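# Mount the bracket on the wired unit's studs

## Task

Put the bracket on the wired unit so that each of the two studs passes through one of the bracket's ears and both ears sit flat on the bosses. The unit must stay entirely on the foam block, and at the end neither arm may be touching the bracket, the unit or the block.

## Robot and tools

Robot: two arms, left_arm and right_arm, each with a two-finger parallel gripper. Calibrated bases in the scene frame: left_arm at (+0.004, +0.234, +0.021) m, right_arm at (+0.051, -0.253, +0.026) m, each turned slightly about z.

Frame: the scene frame has its origin at table-top height, midway between the nominal bases. +x points out over the table, +z up, and left_arm is on the +y side. Arm names do not match image left and right. Results give each gripper's end_effector_position (m) and end_effector_quat_wxyz in this frame. That point lies between the finger pads, about 1 cm short of the tips. Fingers point along the gripper's +z axis and close along its y axis. Printed poses can be off by a few centimetres, more at long reach.

Row layout, shared by execute_actions and move: one flat list of 14 numbers covering both arms, even when only one arm moves. Order: dx, dy, dz, rx, ry, rz, opening for left_arm, then the same seven for right_arm. The first six of each arm are offsets from that arm's Hand target, not poses. They are measured along scene-frame axes, and rotation happens about the Hand target's position. Scale: 1.0 equals 0.6 m for dx, dy, dz and 180 degrees for rx, ry, rz, which together form one rotation vector. Range -1 to 1. A translation longer than 1.0 may be shortened along its direction. Opening is absolute, not an offset: +1 fully open (0.093 m), -1 closed. A 0 in the opening slot is a real command, so to leave a gripper alone, resend its current command (shown under Tool commands).

execute_actions(actions, cameras): actions is a list of actions; each action is a list of up to 15 rows; each row runs for one 1/30 s step, and a short action repeats its last row until 15 steps pass. All rows in an action count from the Hand target at the action's start, so the same offset sent twice moves the arm twice. An empty list just returns state and images. cameras picks image sources: omitted, null or ["all"] gives all; [] gives none; a wrong name voids the call.

move(target, speed, blend, opening_speed, blocking, cameras): straight-line paths for both arms toward target, which is either one 14-number row or a list of up to 15 rows; each row's offsets count from the same starting Hand targets, not from the previous row. speed is the top path speed in m/s, 0.002 to 2.9 (default 0.25), turning limited to twice that in rad/s; one value or one per target. blend in m rounds corners of a list (default 0, stop at each point). opening_speed, 0.2 or more per second on the -1..+1 scale, ramps the fingers. blocking=false returns after about 0.5 s while the motion continues. Paths do not avoid obstacles or the other arm, last at least 0.5 s and are capped at 10 s. A changed opening on a later row applies only after the arms settle there. The result adds a move: line: done (within 10 mm and 2 degrees), off_target, moving, held or fault, plus limits (paced = pose clipped, held = steps withheld). Done does not mean free of contact.

wait(seconds 0 to 10, cameras) lets time pass holding the last command; stop(cameras) brakes a running move; zoom_image(camera, region [x0, y0, x1, y1] pixels, at most 504x504) magnifies the latest image of cam_head_left, cam_head_right, cam_left_wrist or cam_right_wrist (each 896x504); read_manual(section) gives only licence text; finished_scene(scene) ends the current scene irreversibly, with scene as its number.

Control behaviour: orientation commands are clipped to 40 degrees from the measured orientation each step. Hand target is the last commanded pose after clipping. Grippers often stop short or droop and tilt under friction and weight; check the pose after each move and send the remaining distance or rotation as a fresh offset. Tiny moves may not happen or may go sideways. Sending all six pose numbers as 0 re-requests the Hand target. An arm blocked by an object keeps pushing; command its target back past the gripper to release. Avoid paths near an arm's own base, which can flip its shoulder.

Gripping: grip_measured is motor position on the -1..+1 scale. Pads meet near -0.94; each millimetre of object width adds about 0.0208. About 0.24 below the width reading grips at full force (50 to 65 N per pad). Keep sending the closing number to hold; send well above the width reading to release. Joint positions end with the finger opening in metres.

Avoid: dropping parts or letting go of them while moving, fast impacts, heavy pressing, knocking anything off the table, grippers colliding or one gripper squeezing the other's fingers, and long stretched-out holds that overheat motors (MOTOR HOT at 75 °C, fold-away fault at 90 °C). Wrist camera cables count as touching. Loose objects may get brief random pushes. Joint torques are noisy, include arm weight, and joints 1 to 3 wrap at ±28 N m.

Each tool is called after ">>>" by a JSON object that holds its "op" and its "data", one argument or row to a line.

## Session

>>> {"op": "execute_actions", "data": {
  "actions": []
}}

Scene clock: 0.00 s.
left_arm: end_effector_position=(+0.3952, +0.2374, +0.1088) grip_measured=+1.000 end_effector_quat_wxyz=(+0.562, -0.009, +0.827, -0.020) | right_arm: end_effector_position=(+0.4431, -0.2759, +0.1248) grip_measured=+1.000 end_effector_quat_wxyz=(+0.572, +0.033, +0.819, +0.014)
Joint positions: left_arm=[0.016 1.543 0.384 0.783 0.054 -0.026 0.093] | right_arm=[-0.066 1.515 0.394 0.769 -0.065 0.041 0.093]
Joint velocities: within noise
Joint torques (N m): no reading
Heat: left arm: 29 °C; right arm: 29 °C.
Hand target: left_arm +0.3989, +0.2376, +0.1173; +0.573, -0.008, +0.819, -0.020 | right_arm +0.4458, -0.2761, +0.1311; +0.579, +0.033, +0.814, +0.014
Tool commands: left_gripper/opening=+1.0 right_gripper/opening=+1.0

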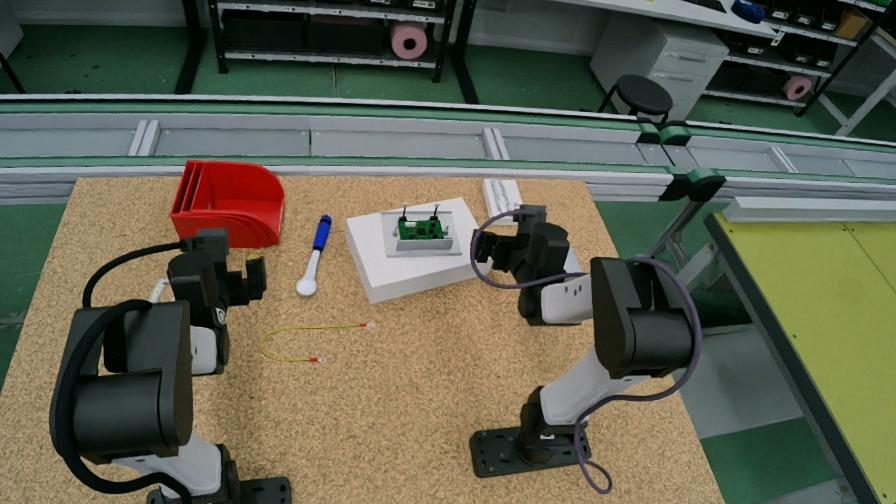

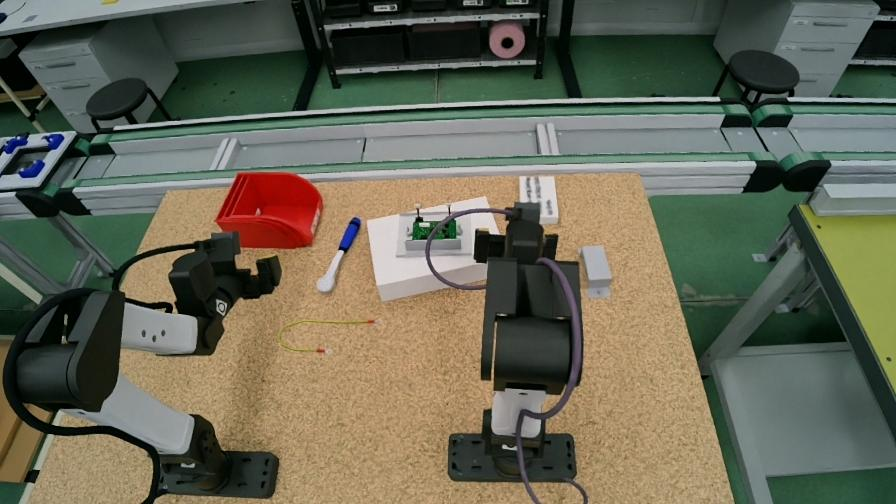

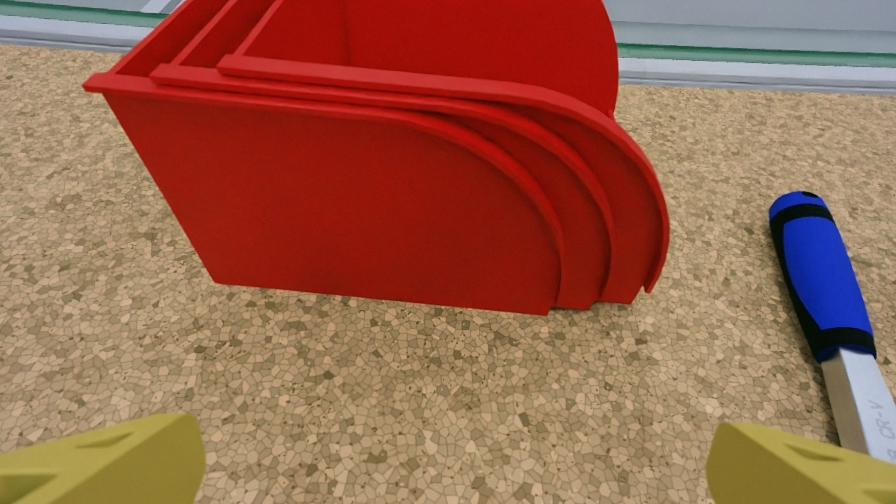

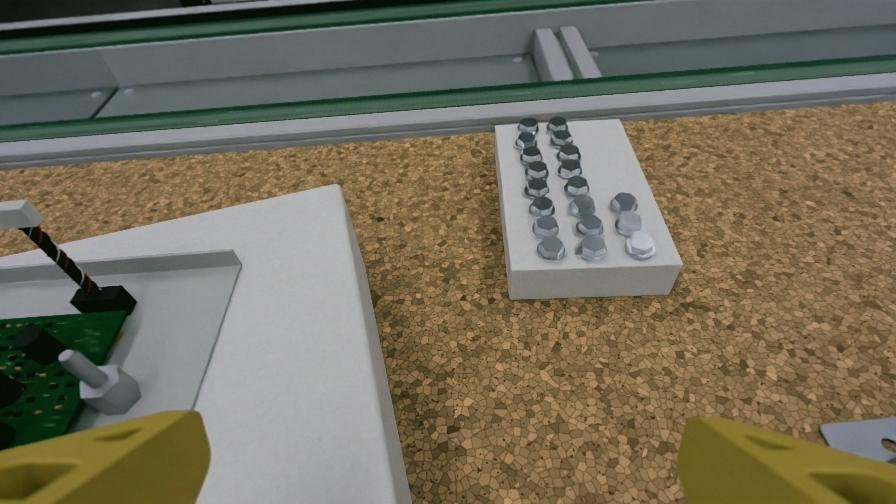

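>>> {"op": "zoom_image", "data": {
  "camera": "cam_head_right",
  "region": [360, 180, 640, 320]
}}

>>> {"op": "zoom_image", "data": {
  "camera": "cam_head_left",
  "region": [340, 180, 620, 340]
}}

Scaled by 1.800.

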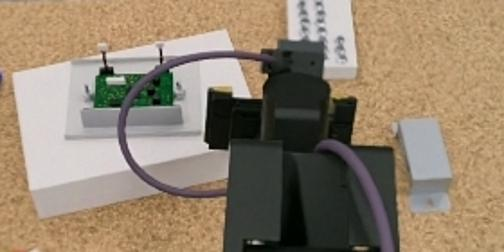

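Scaled by 1.800.

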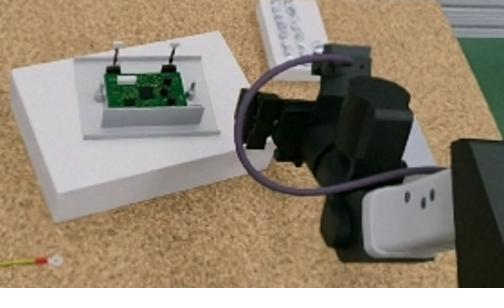

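>>> {"op": "move", "data": {
  "target": [0,0,0,0,0,0,1,-0.143,-0.24,0.248,-0.009,0.393,0.022,1]
}}

Scene clock: 27.63 s.
left_arm: end_effector_position=(+0.3952, +0.2374, +0.1088) grip_measured=+1.000 end_effector_quat_wxyz=(+0.562, -0.009, +0.827, -0.020) | right_arm: end_effector_position=(+0.3616, -0.4186, +0.2673) grip_measured=+1.000 end_effector_quat_wxyz=(+0.098, +0.004, +0.994, -0.046)
Joint positions: left_arm=[0.016 1.543 0.384 0.783 0.054 -0.026 0.093] | right_arm=[-0.474 1.765 1.957 -1.546 -0.011 -0.485 0.093]
Joint velocities: within noise
Joint torques (N m): left_arm=[0.25 -4.96 6 2.05 0.05 -0.02] | right_arm=[-0.46 -9.48 7.31 0.77 -0.03 0.05]
Heat: left arm: 35 °C; right arm: 33 °C.
Hand target: left_arm +0.3989, +0.2376, +0.1173; +0.573, -0.008, +0.819, -0.020 | right_arm +0.3599, -0.4202, +0.2799; +0.001, +0.001, +1.000, +0.000
Off the commanded pose: left_arm 0.009 m, 1 deg | right_arm 0.013 m, 12 deg.
joint sent to its limit (right arm) — joint 4 (wrist pitch), lower limit. The joint targets are off in orientation, not in position.
move: off_target (right_arm)

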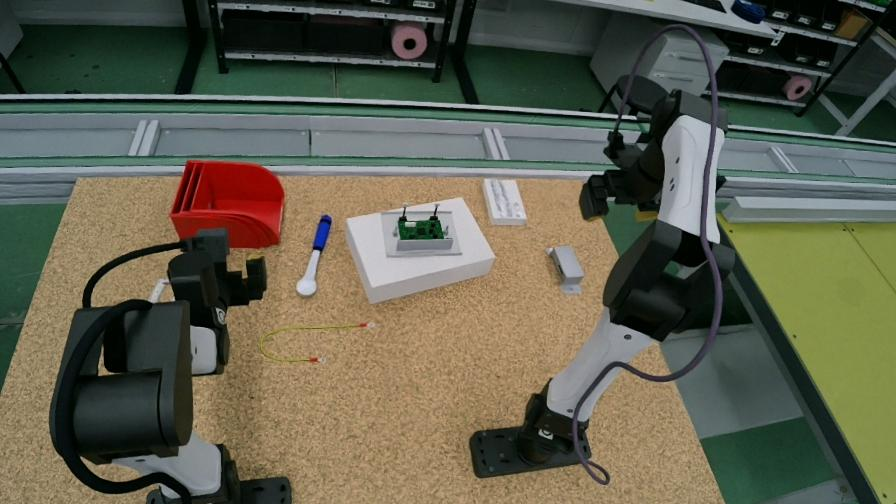

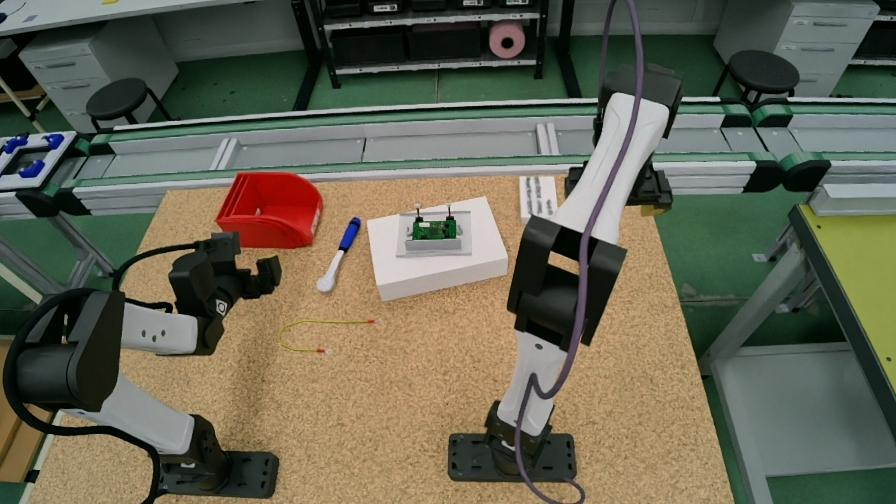

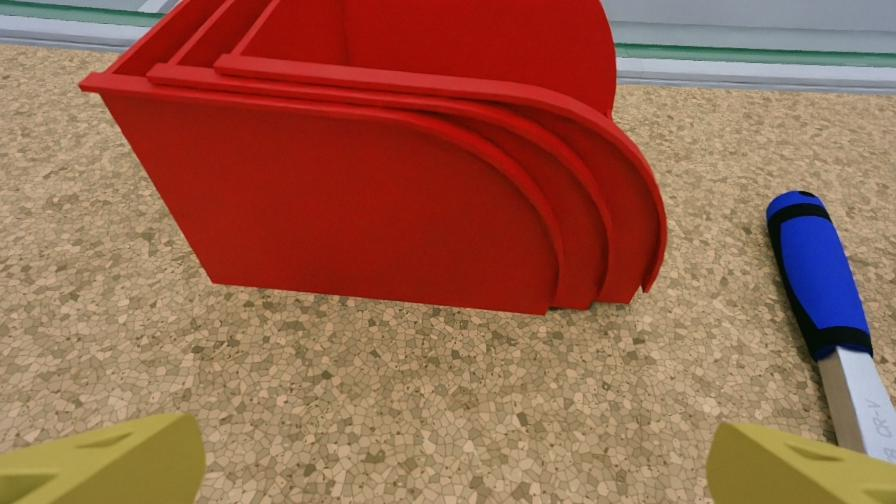

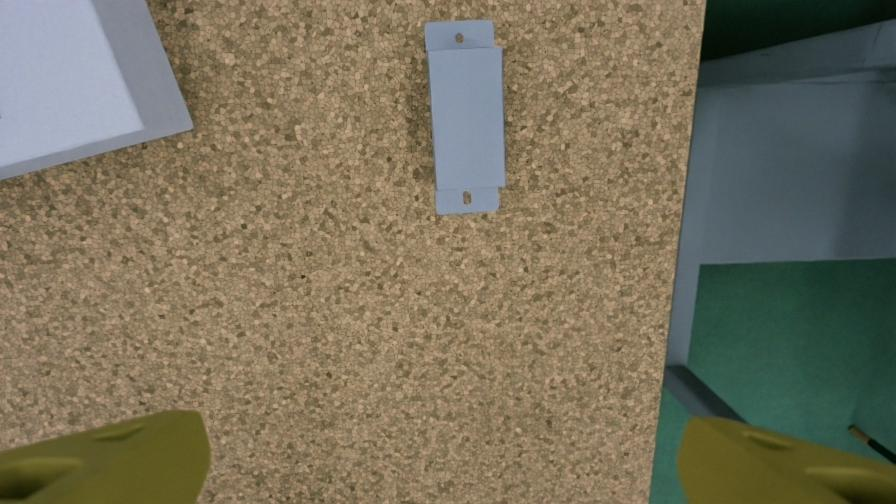

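>>> {"op": "move", "data": {
  "target": [0,0,0,0,0,0,1,0.1,0.617,-0.03,0,0,0,1],
  "cameras": ["cam_head_left","cam_right_wrist"]
}}

Scene clock: 52.07 s.
left_arm: end_effector_position=(+0.3952, +0.2374, +0.1088) grip_measured=+1.000 end_effector_quat_wxyz=(+0.562, -0.009, +0.827, -0.020) | right_arm: end_effector_position=(+0.4157, -0.0515, +0.2613) grip_measured=+1.000 end_effector_quat_wxyz=(+0.117, -0.007, +0.991, +0.057)
Joint positions: left_arm=[0.016 1.543 0.384 0.783 0.054 -0.026 0.093] | right_arm=[0.53 2.004 2.244 -1.55 0.013 0.494 0.093]
Joint velocities: within noise
Joint torques (N m): left_arm=[0.25 -4.97 5.98 2.04 0.06 -0.02] | right_arm=[-0.96 -8.38 7.24 0.95 -0.11 0.17]
Heat: left arm: 37 °C; right arm: 33 °C.
Hand target: left_arm +0.3989, +0.2376, +0.1173; +0.573, -0.008, +0.819, -0.020 | right_arm +0.4199, -0.0500, +0.2619; +0.001, +0.001, +1.000, +0.000
Off the commanded pose: left_arm 0.009 m, 1 deg | right_arm 0.004 m, 15 deg.
joint sent to its limit (right arm) — joint 4 (wrist pitch), lower limit. The joint targets are off in orientation, not in position.
move: off_target (right_arm)
Images, in order (width x height): cam_head_left 896x504, cam_right_wrist 896x504.

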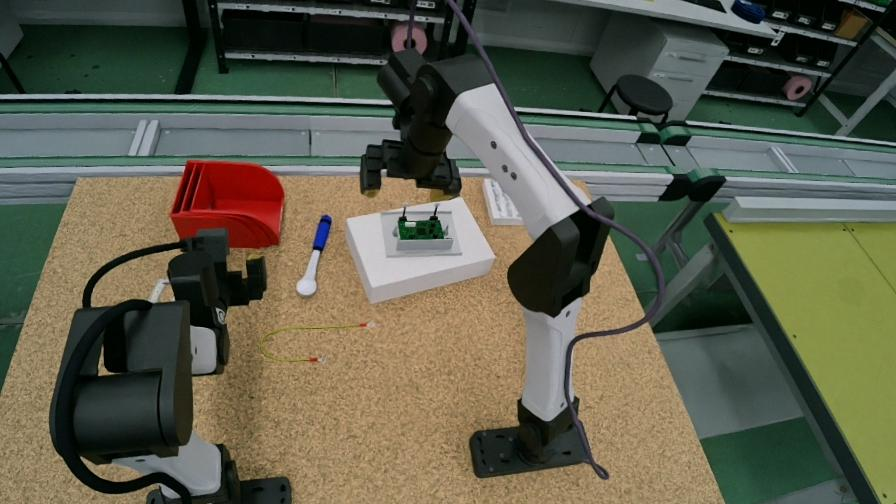

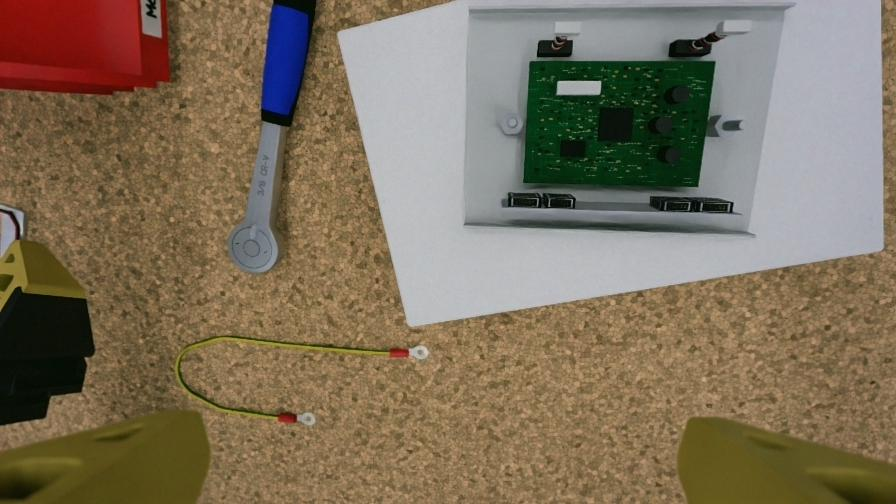

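>>> {"op": "zoom_image", "data": {
  "camera": "cam_head_left",
  "region": [520, 230, 600, 300]
}}

>>> {"op": "zoom_image", "data": {
  "camera": "cam_right_wrist",
  "region": [450, 0, 850, 250]
}}

Scaled by 6.300.

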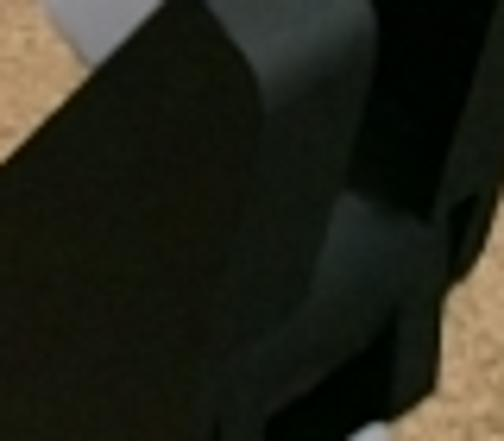

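Scaled by 1.260.

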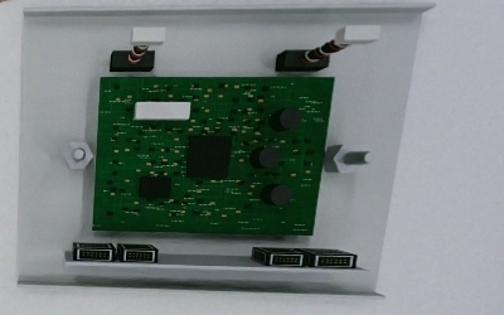

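>>> {"op": "move", "data": {
  "target": [0,0,0,0,0,0,1,0.023,-0.667,-0.18,0,0,0,1],
  "cameras": ["cam_head_left","cam_head_right","cam_right_wrist"]
}}

Scene clock: 72.70 s.
left_arm: end_effector_position=(+0.3952, +0.2374, +0.1088) grip_measured=+1.000 end_effector_quat_wxyz=(+0.562, -0.009, +0.827, -0.020) | right_arm: end_effector_position=(+0.4305, -0.4496, +0.1567) grip_measured=+1.000 end_effector_quat_wxyz=(+0.005, +0.007, +1.000, +0.001)
Joint positions: left_arm=[0.016 1.543 0.384 0.783 0.054 -0.026 0.093] | right_arm=[-0.46 2.213 2.166 -1.516 -0.006 -0.466 0.093]
Joint velocities: within noise
Joint torques (N m): left_arm=[0.27 -4.96 6 2.04 0.06 -0.02] | right_arm=[0.05 -9.66 7.43 0.24 -0.03 0.04]
Heat: left arm: 39 °C; right arm: 34 °C.
Hand target: left_arm +0.3989, +0.2376, +0.1173; +0.573, -0.008, +0.819, -0.020 | right_arm +0.4338, -0.4501, +0.1539; +0.001, +0.001, +1.000, +0.000
Off the commanded pose: left_arm 0.009 m, 1 deg | right_arm 0.004 m, 1 deg.
move: done
Images, in order (width x height): cam_head_left 896x504, cam_head_right 896x504, cam_right_wrist 896x504.

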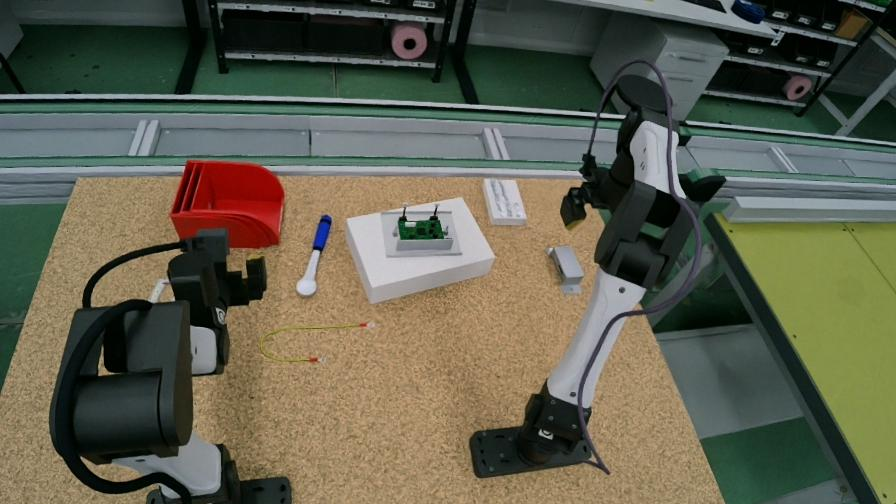

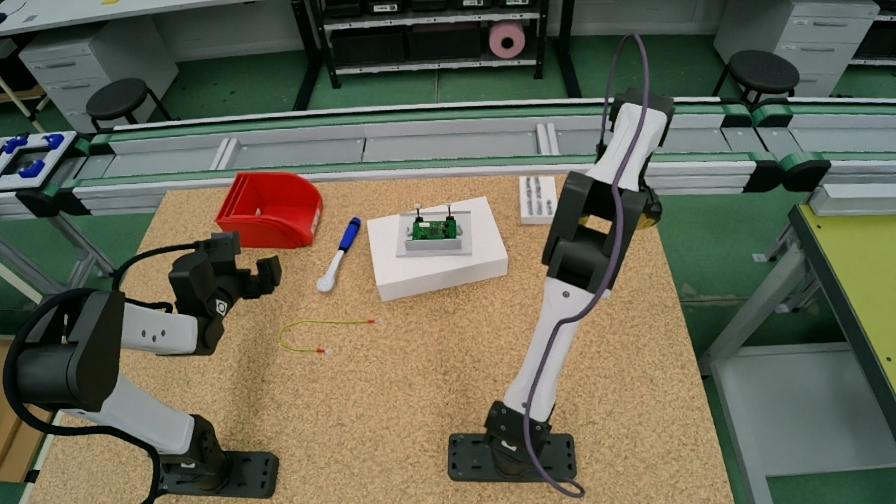

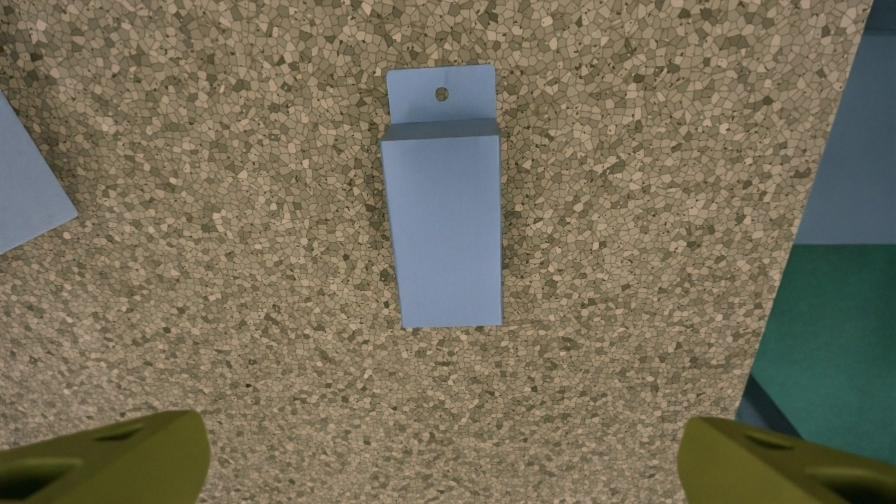

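>>> {"op": "move", "data": {
  "target": [0,0,0,0,0,0,1,0,0.0,-0.18,0,0,0.017,1],
  "speed": 0.15,
  "cameras": ["cam_head_left","cam_head_right","cam_right_wrist"]
}}

>>> {"op": "zoom_image", "data": {
  "camera": "cam_head_left",
  "region": [500, 200, 680, 320]
}}

Scene clock: 89.77 s.
left_arm: end_effector_position=(+0.3952, +0.2374, +0.1088) grip_measured=+1.000 end_effector_quat_wxyz=(+0.562, -0.009, +0.827, -0.020) | right_arm: end_effector_position=(+0.4322, -0.4505, +0.0540) grip_measured=+1.000 end_effector_quat_wxyz=(+0.005, -0.020, +1.000, +0.001)
Joint positions: left_arm=[0.016 1.543 0.384 0.783 0.054 -0.026 0.093] | right_arm=[-0.46 2.226 1.777 -1.114 -0.006 -0.52 0.093]
Joint velocities: within noise
Joint torques (N m): left_arm=[0.25 -4.94 5.98 2.05 0.05 -0.02] | right_arm=[0.05 -10.11 5.35 0.51 -0.03 0.03]
Heat: left arm: 40 °C; right arm: 34 °C.
Hand target: left_arm +0.3989, +0.2376, +0.1173; +0.573, -0.008, +0.819, -0.020 | right_arm +0.4337, -0.4501, +0.0459; +0.001, -0.026, +1.000, +0.000
Off the commanded pose: left_arm 0.009 m, 1 deg | right_arm 0.008 m, 1 deg.
move: done
Images, in order (width x height): cam_head_left 896x504, cam_head_right 896x504, cam_right_wrist 896x504.

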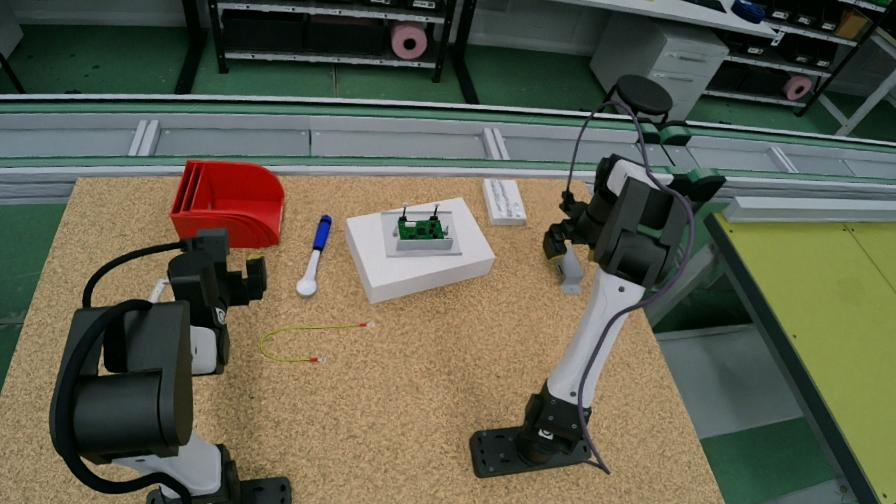

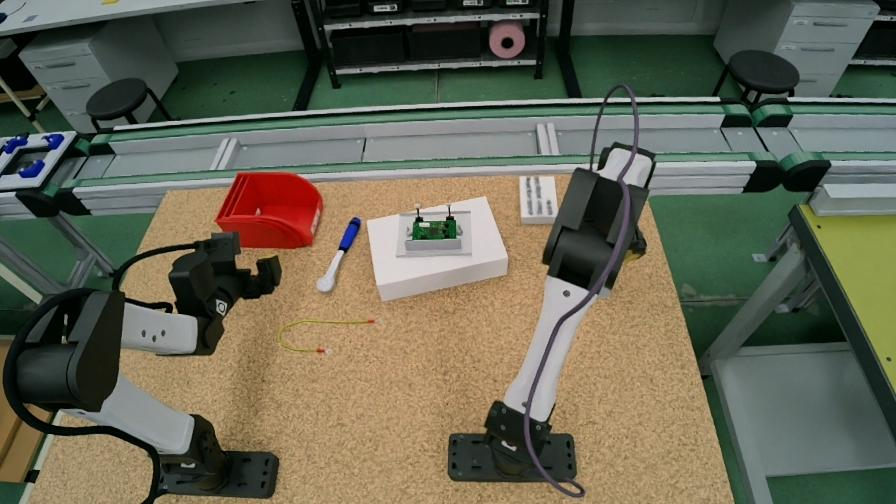

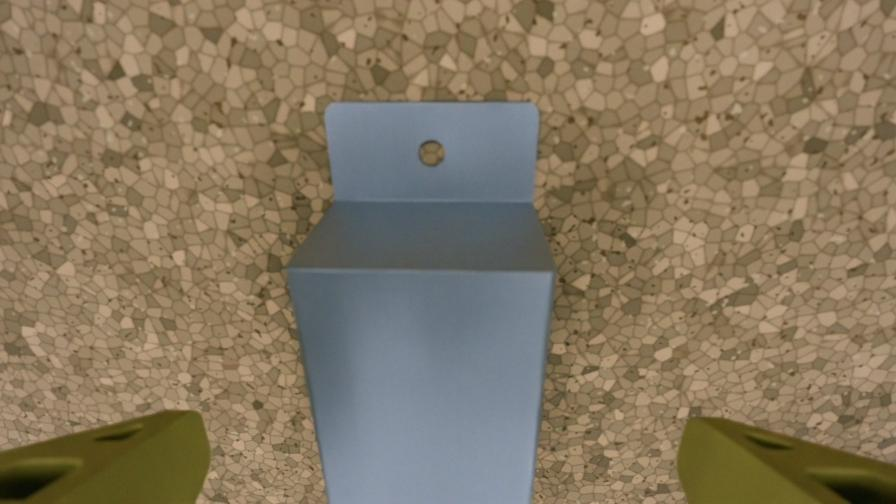

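Scaled by 2.800.

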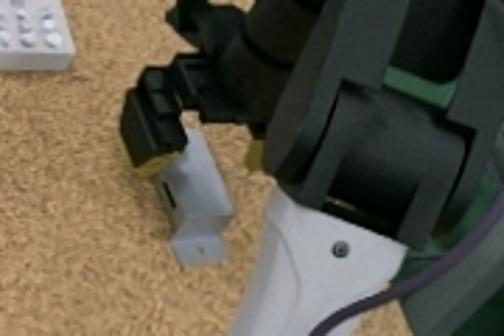

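>>> {"op": "move", "data": {
  "target": [0,0,0,0,0,0,1,-0.011,0.005,-0.033,0,0,0,1],
  "speed": 0.08,
  "cameras": ["cam_right_wrist"]
}}

Scene clock: 103.43 s.
left_arm: end_effector_position=(+0.3952, +0.2374, +0.1088) grip_measured=+1.000 end_effector_quat_wxyz=(+0.562, -0.009, +0.827, -0.020) | right_arm: end_effector_position=(+0.4262, -0.4473, +0.0320) grip_measured=+1.000 end_effector_quat_wxyz=(+0.003, -0.020, +1.000, +0.002)
Joint positions: left_arm=[0.016 1.543 0.384 0.783 0.054 -0.026 0.093] | right_arm=[-0.46 2.226 1.687 -1.029 -0.006 -0.521 0.093]
Joint velocities: within noise
Joint torques (N m): left_arm=[0.24 -4.96 5.98 2.04 0.05 -0.02] | right_arm=[-0.02 -10.62 5.04 0.47 -0.03 0.03]
Heat: left arm: 41 °C; right arm: 35 °C.
Hand target: left_arm +0.3989, +0.2376, +0.1173; +0.573, -0.008, +0.819, -0.020 | right_arm +0.4271, -0.4471, +0.0261; +0.001, -0.026, +1.000, +0.000
Off the commanded pose: left_arm 0.009 m, 1 deg | right_arm 0.006 m, 1 deg.
move: done
Images, in order (width x height): cam_right_wrist 896x504.

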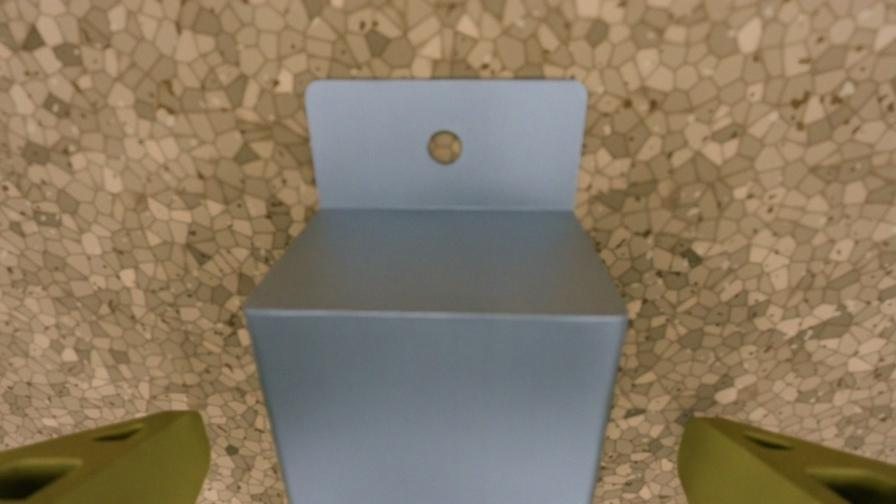

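>>> {"op": "move", "data": {
  "target": [0,0,0,0,0,0,1,0,0,0,0,0,0,-0.3],
  "opening_speed": 0.6,
  "cameras": ["cam_right_wrist","cam_head_left"]
}}

Scene clock: 109.57 s.
left_arm: end_effector_position=(+0.3952, +0.2374, +0.1088) grip_measured=+1.000 end_effector_quat_wxyz=(+0.562, -0.009, +0.827, -0.020) | right_arm: end_effector_position=(+0.4264, -0.4475, +0.0320) grip_measured=-0.144 end_effector_quat_wxyz=(+0.003, -0.021, +1.000, +0.001)
Joint positions: left_arm=[0.016 1.543 0.384 0.783 0.054 -0.026 0.093] | right_arm=[-0.46 2.226 1.687 -1.027 -0.006 -0.522 0.038]
Joint velocities: within noise
Joint torques (N m): left_arm=[0.27 -4.96 5.98 2.04 0.05 -0.02] | right_arm=[-0.03 -10.61 5.05 0.47 -0.06 0.05]
Heat: left arm: 41 °C; right arm: 36 °C.
Hand target: left_arm +0.3989, +0.2376, +0.1173; +0.573, -0.008, +0.819, -0.020 | right_arm +0.4271, -0.4471, +0.0261; +0.001, -0.026, +1.000, +0.000
Off the commanded pose: left_arm 0.009 m, 1 deg | right_arm 0.006 m, 1 deg.
move: done
Images, in order (width x height): cam_head_left 896x504, cam_right_wrist 896x504.

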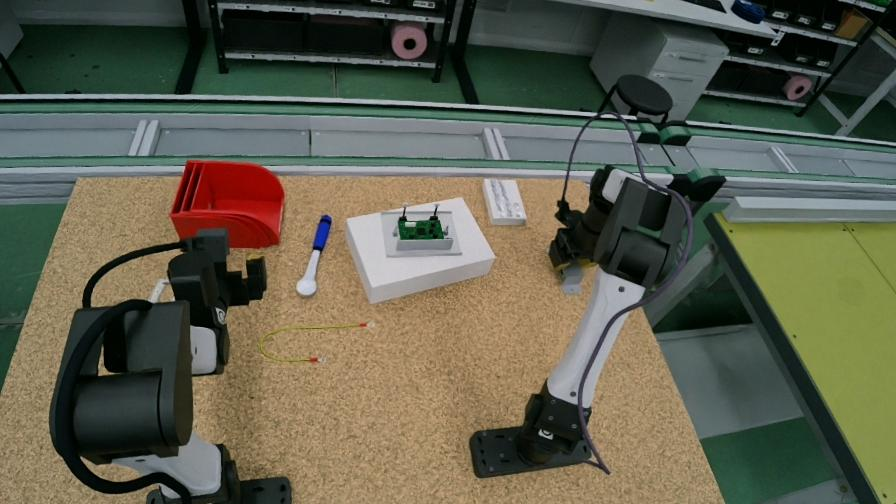

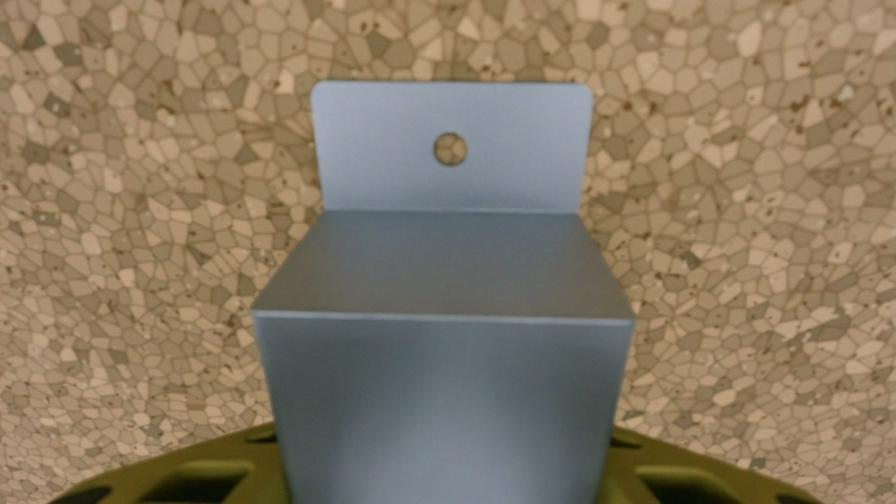

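>>> {"op": "move", "data": {
  "target": [
    [0,0,0,0,0,0,1,0,0,0.208,0,0,0,-0.3],
    [0,0,0,0,0,0,1,0.088,0.548,0.273,0,0,0.492,-0.3]
  ],
  "blend": [0.03,0],
  "speed": [0.12,0.25]
}}

Scene clock: 133.27 s.
left_arm: end_effector_position=(+0.3952, +0.2374, +0.1088) grip_measured=+1.000 end_effector_quat_wxyz=(+0.562, -0.009, +0.827, -0.020) | right_arm: end_effector_position=(+0.4752, -0.1194, +0.1885) grip_measured=-0.160 end_effector_quat_wxyz=(-0.048, +0.712, -0.700, +0.024)
Joint positions: left_arm=[0.016 1.543 0.384 0.783 0.054 -0.026 0.093] | right_arm=[0.325 2.222 2.306 -1.548 -0.002 -1.284 0.038]
Joint velocities: within noise
Joint torques (N m): left_arm=[0.27 -4.96 5.98 2.04 0.05 -0.02] | right_arm=[-0.32 -10.21 7.87 0.47 -0.11 -0.01]
Heat: left arm: 43 °C; right arm: 38 °C.
Hand target: left_arm +0.3989, +0.2376, +0.1173; +0.573, -0.008, +0.819, -0.020 | right_arm +0.4799, -0.1183, +0.1899; +0.000, +0.717, -0.697, +0.000
Off the commanded pose: left_arm 0.009 m, 1 deg | right_arm 0.005 m, 6 deg.
joint sent to its limit (right arm) — joint 4 (wrist pitch), lower limit. The joint targets are off in orientation, not in position.
move: off_target (right_arm)

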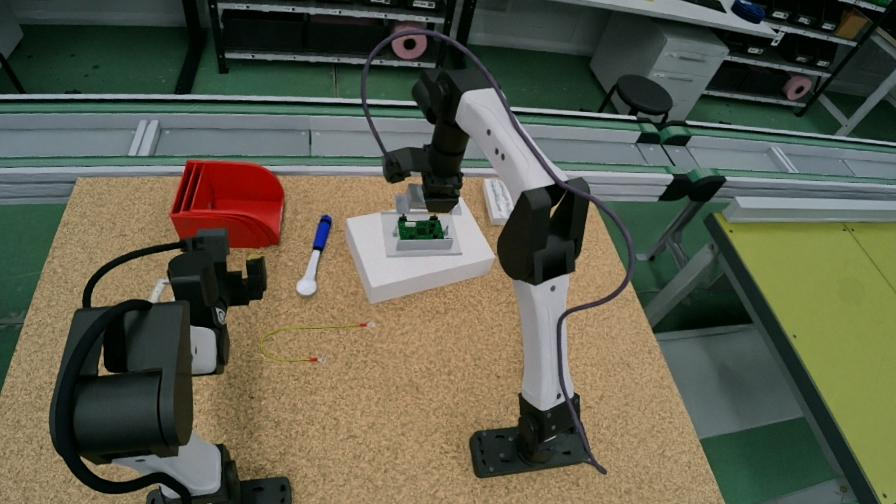

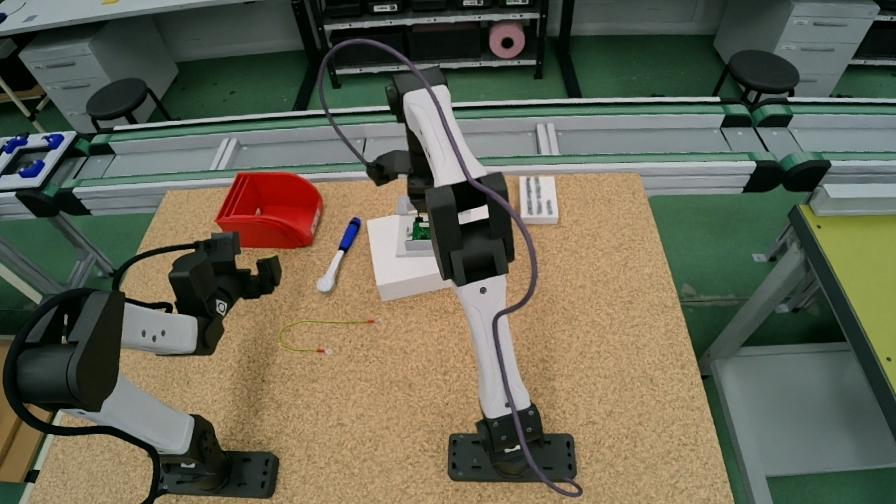

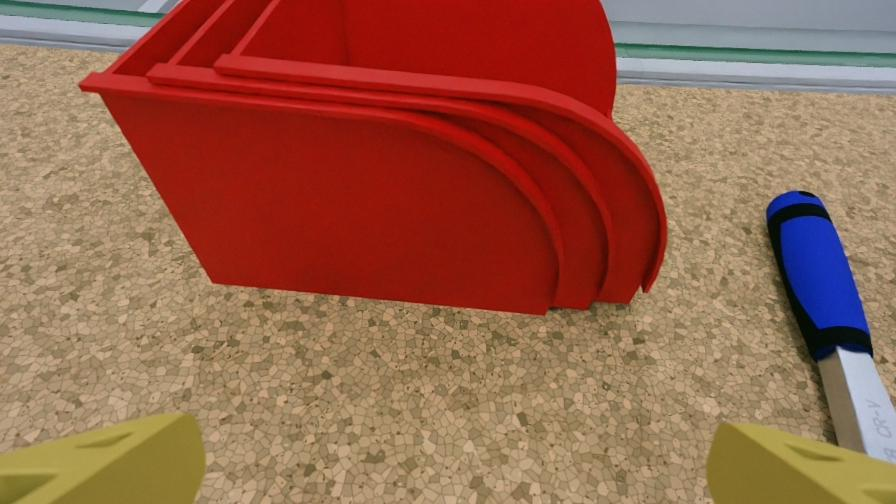

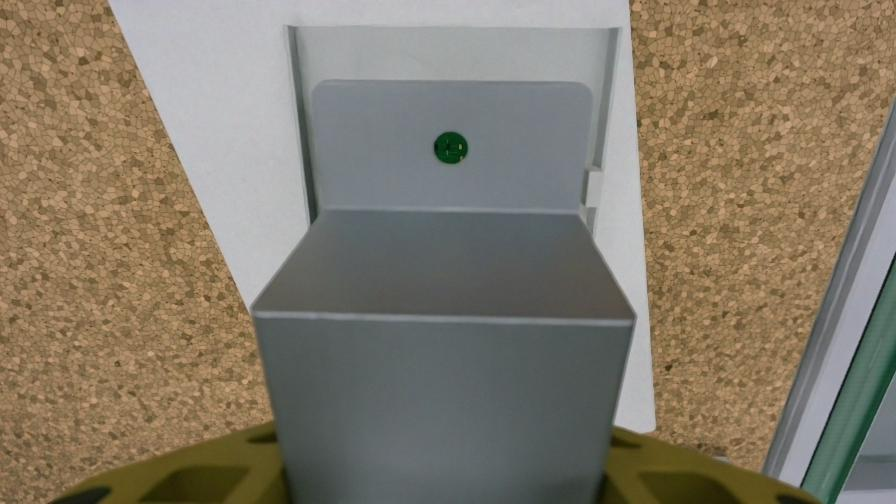

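>>> {"op": "move", "data": {
  "target": [0,0,0,0,0,0,1,0,0,-0.087,0,0,0,-0.3],
  "speed": 0.12
}}

>>> {"op": "zoom_image", "data": {
  "camera": "cam_right_wrist",
  "region": [250, 0, 650, 225]
}}

>>> {"op": "zoom_image", "data": {
  "camera": "cam_head_left",
  "region": [340, 140, 520, 300]
}}

Scene clock: 147.77 s.
left_arm: end_effector_position=(+0.3952, +0.2374, +0.1088) grip_measured=+1.000 end_effector_quat_wxyz=(+0.562, -0.009, +0.827, -0.020) | right_arm: end_effector_position=(+0.4769, -0.1188, +0.1408) grip_measured=-0.160 end_effector_quat_wxyz=(+0.001, +0.714, -0.701, -0.002)
Joint positions: left_arm=[0.016 1.543 0.384 0.783 0.054 -0.026 0.093] | right_arm=[0.325 2.324 2.288 -1.538 -0.002 -1.285 0.038]
Joint velocities: within noise
Joint torques (N m): left_arm=[0.27 -4.94 5.97 2.04 0.05 -0.02] | right_arm=[-0.38 -11.56 5.89 0.32 -0.11 0.01]
Heat: left arm: 43 °C; right arm: 37 °C.
Hand target: left_arm +0.3989, +0.2376, +0.1173; +0.573, -0.008, +0.819, -0.020 | right_arm +0.4799, -0.1183, +0.1377; +0.000, +0.717, -0.698, +0.000
Off the commanded pose: left_arm 0.009 m, 1 deg | right_arm 0.004 m, 1 deg.
move: done

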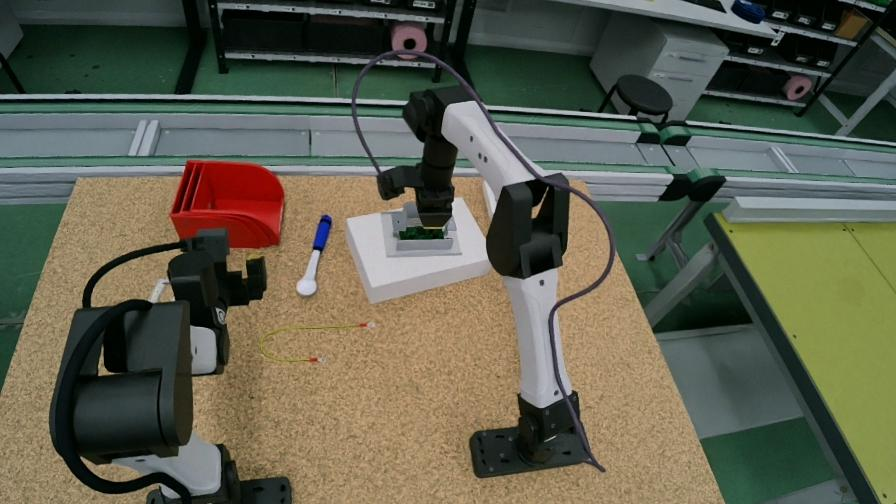

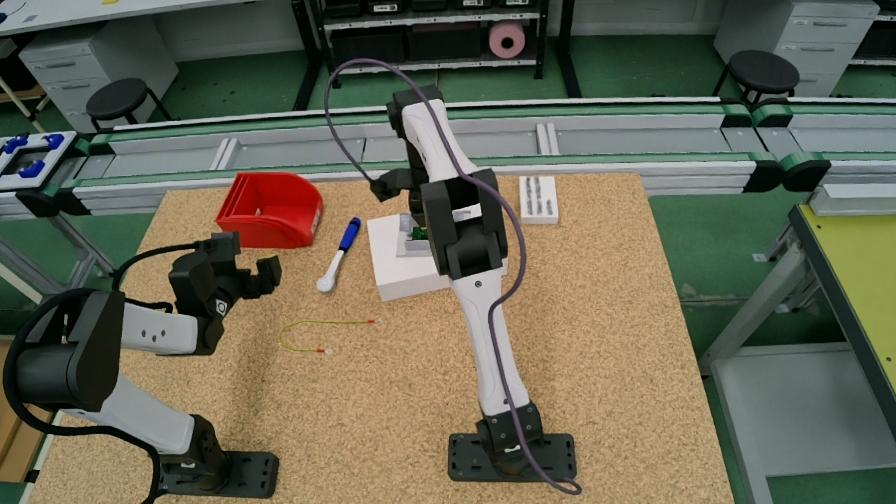

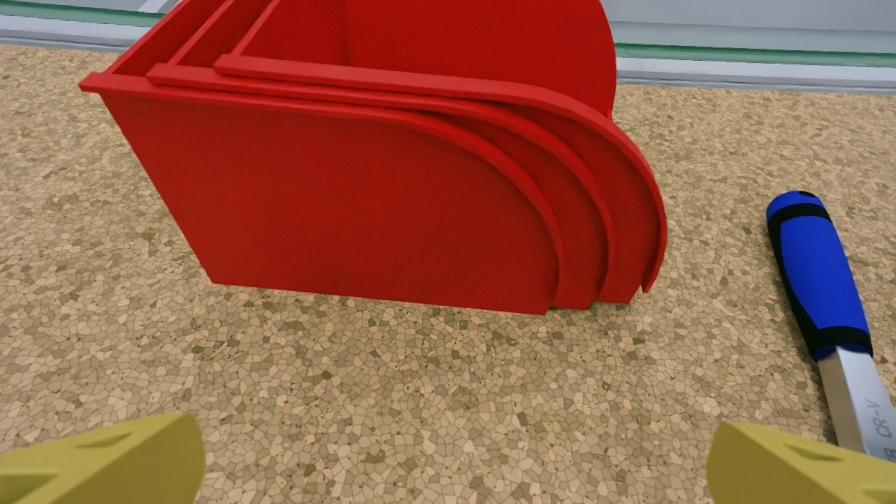

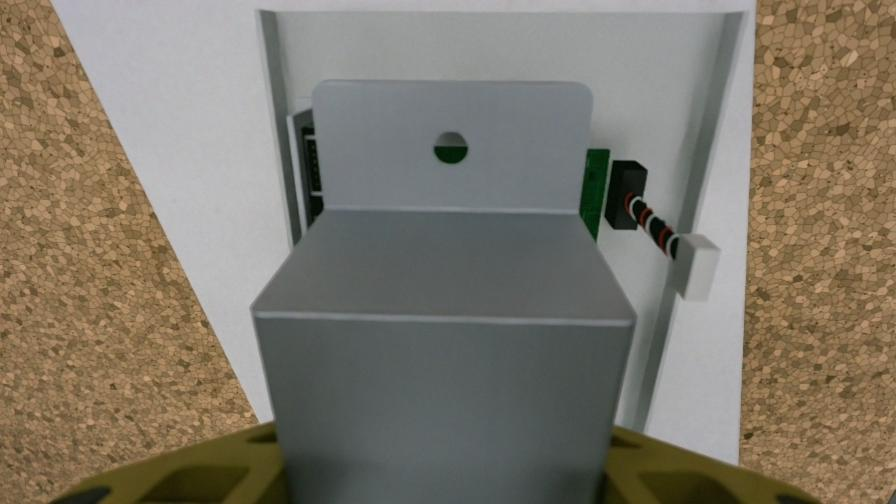

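Scaled by 1.260.

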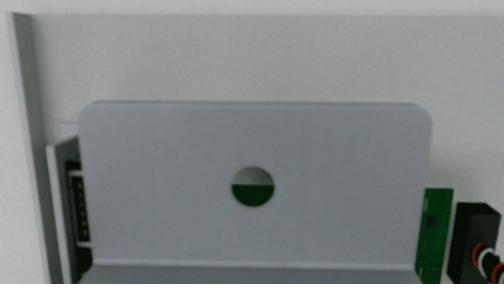

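Scaled by 2.800.

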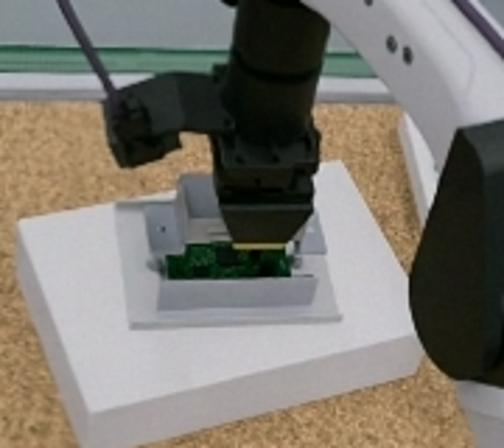

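>>> {"op": "move", "data": {
  "target": [0,0,0,0,0,0,1,0.0133,-0.004,-0.02,0,0,0,-0.3],
  "speed": 0.08,
  "cameras": ["cam_head_left","cam_right_wrist"]
}}

>>> {"op": "zoom_image", "data": {
  "camera": "cam_head_left",
  "region": [370, 170, 490, 270]
}}

Scene clock: 183.00 s.
left_arm: end_effector_position=(+0.3952, +0.2374, +0.1088) grip_measured=+1.000 end_effector_quat_wxyz=(+0.562, -0.009, +0.827, -0.020) | right_arm: end_effector_position=(+0.4835, -0.1191, +0.1301) grip_measured=-0.160 end_effector_quat_wxyz=(+0.000, +0.715, -0.699, -0.001)
Joint positions: left_arm=[0.016 1.543 0.384 0.783 0.054 -0.026 0.093] | right_arm=[0.32 2.349 2.288 -1.512 -0.002 -1.295 0.038]
Joint velocities: within noise
Joint torques (N m): left_arm=[0.27 -4.94 6 2.04 0.05 -0.02] | right_arm=[-0.77 -11.32 6.16 0.32 -0.11 0.01]
Heat: left arm: 45 °C; right arm: 38 °C.
Hand target: left_arm +0.3989, +0.2376, +0.1173; +0.573, -0.008, +0.819, -0.020 | right_arm +0.4879, -0.1206, +0.1257; +0.000, +0.717, -0.697, +0.000
Off the commanded pose: left_arm 0.009 m, 1 deg | right_arm 0.006 m, 0 deg.
move: done
Images, in order (width x height): cam_head_left 896x504, cam_right_wrist 896x504.

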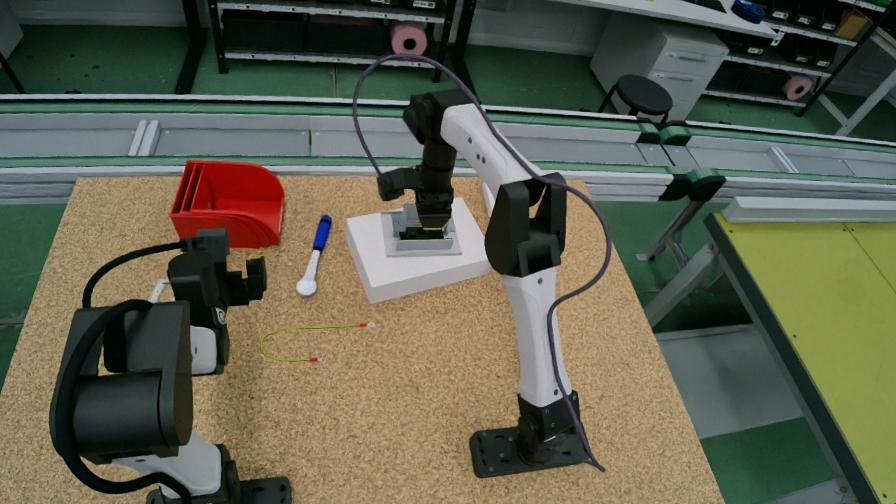

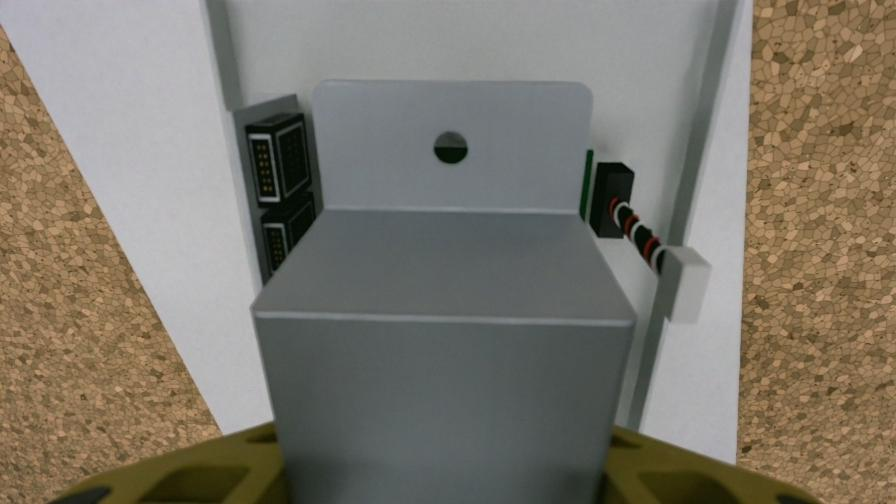

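Scaled by 4.200.

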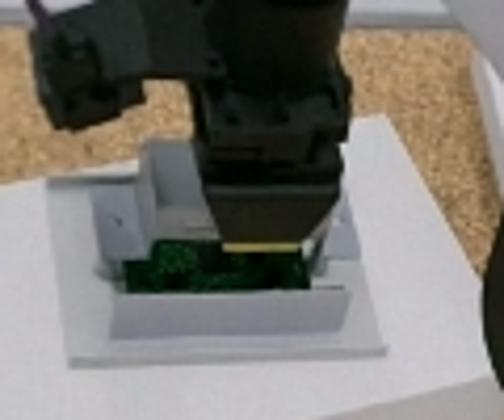

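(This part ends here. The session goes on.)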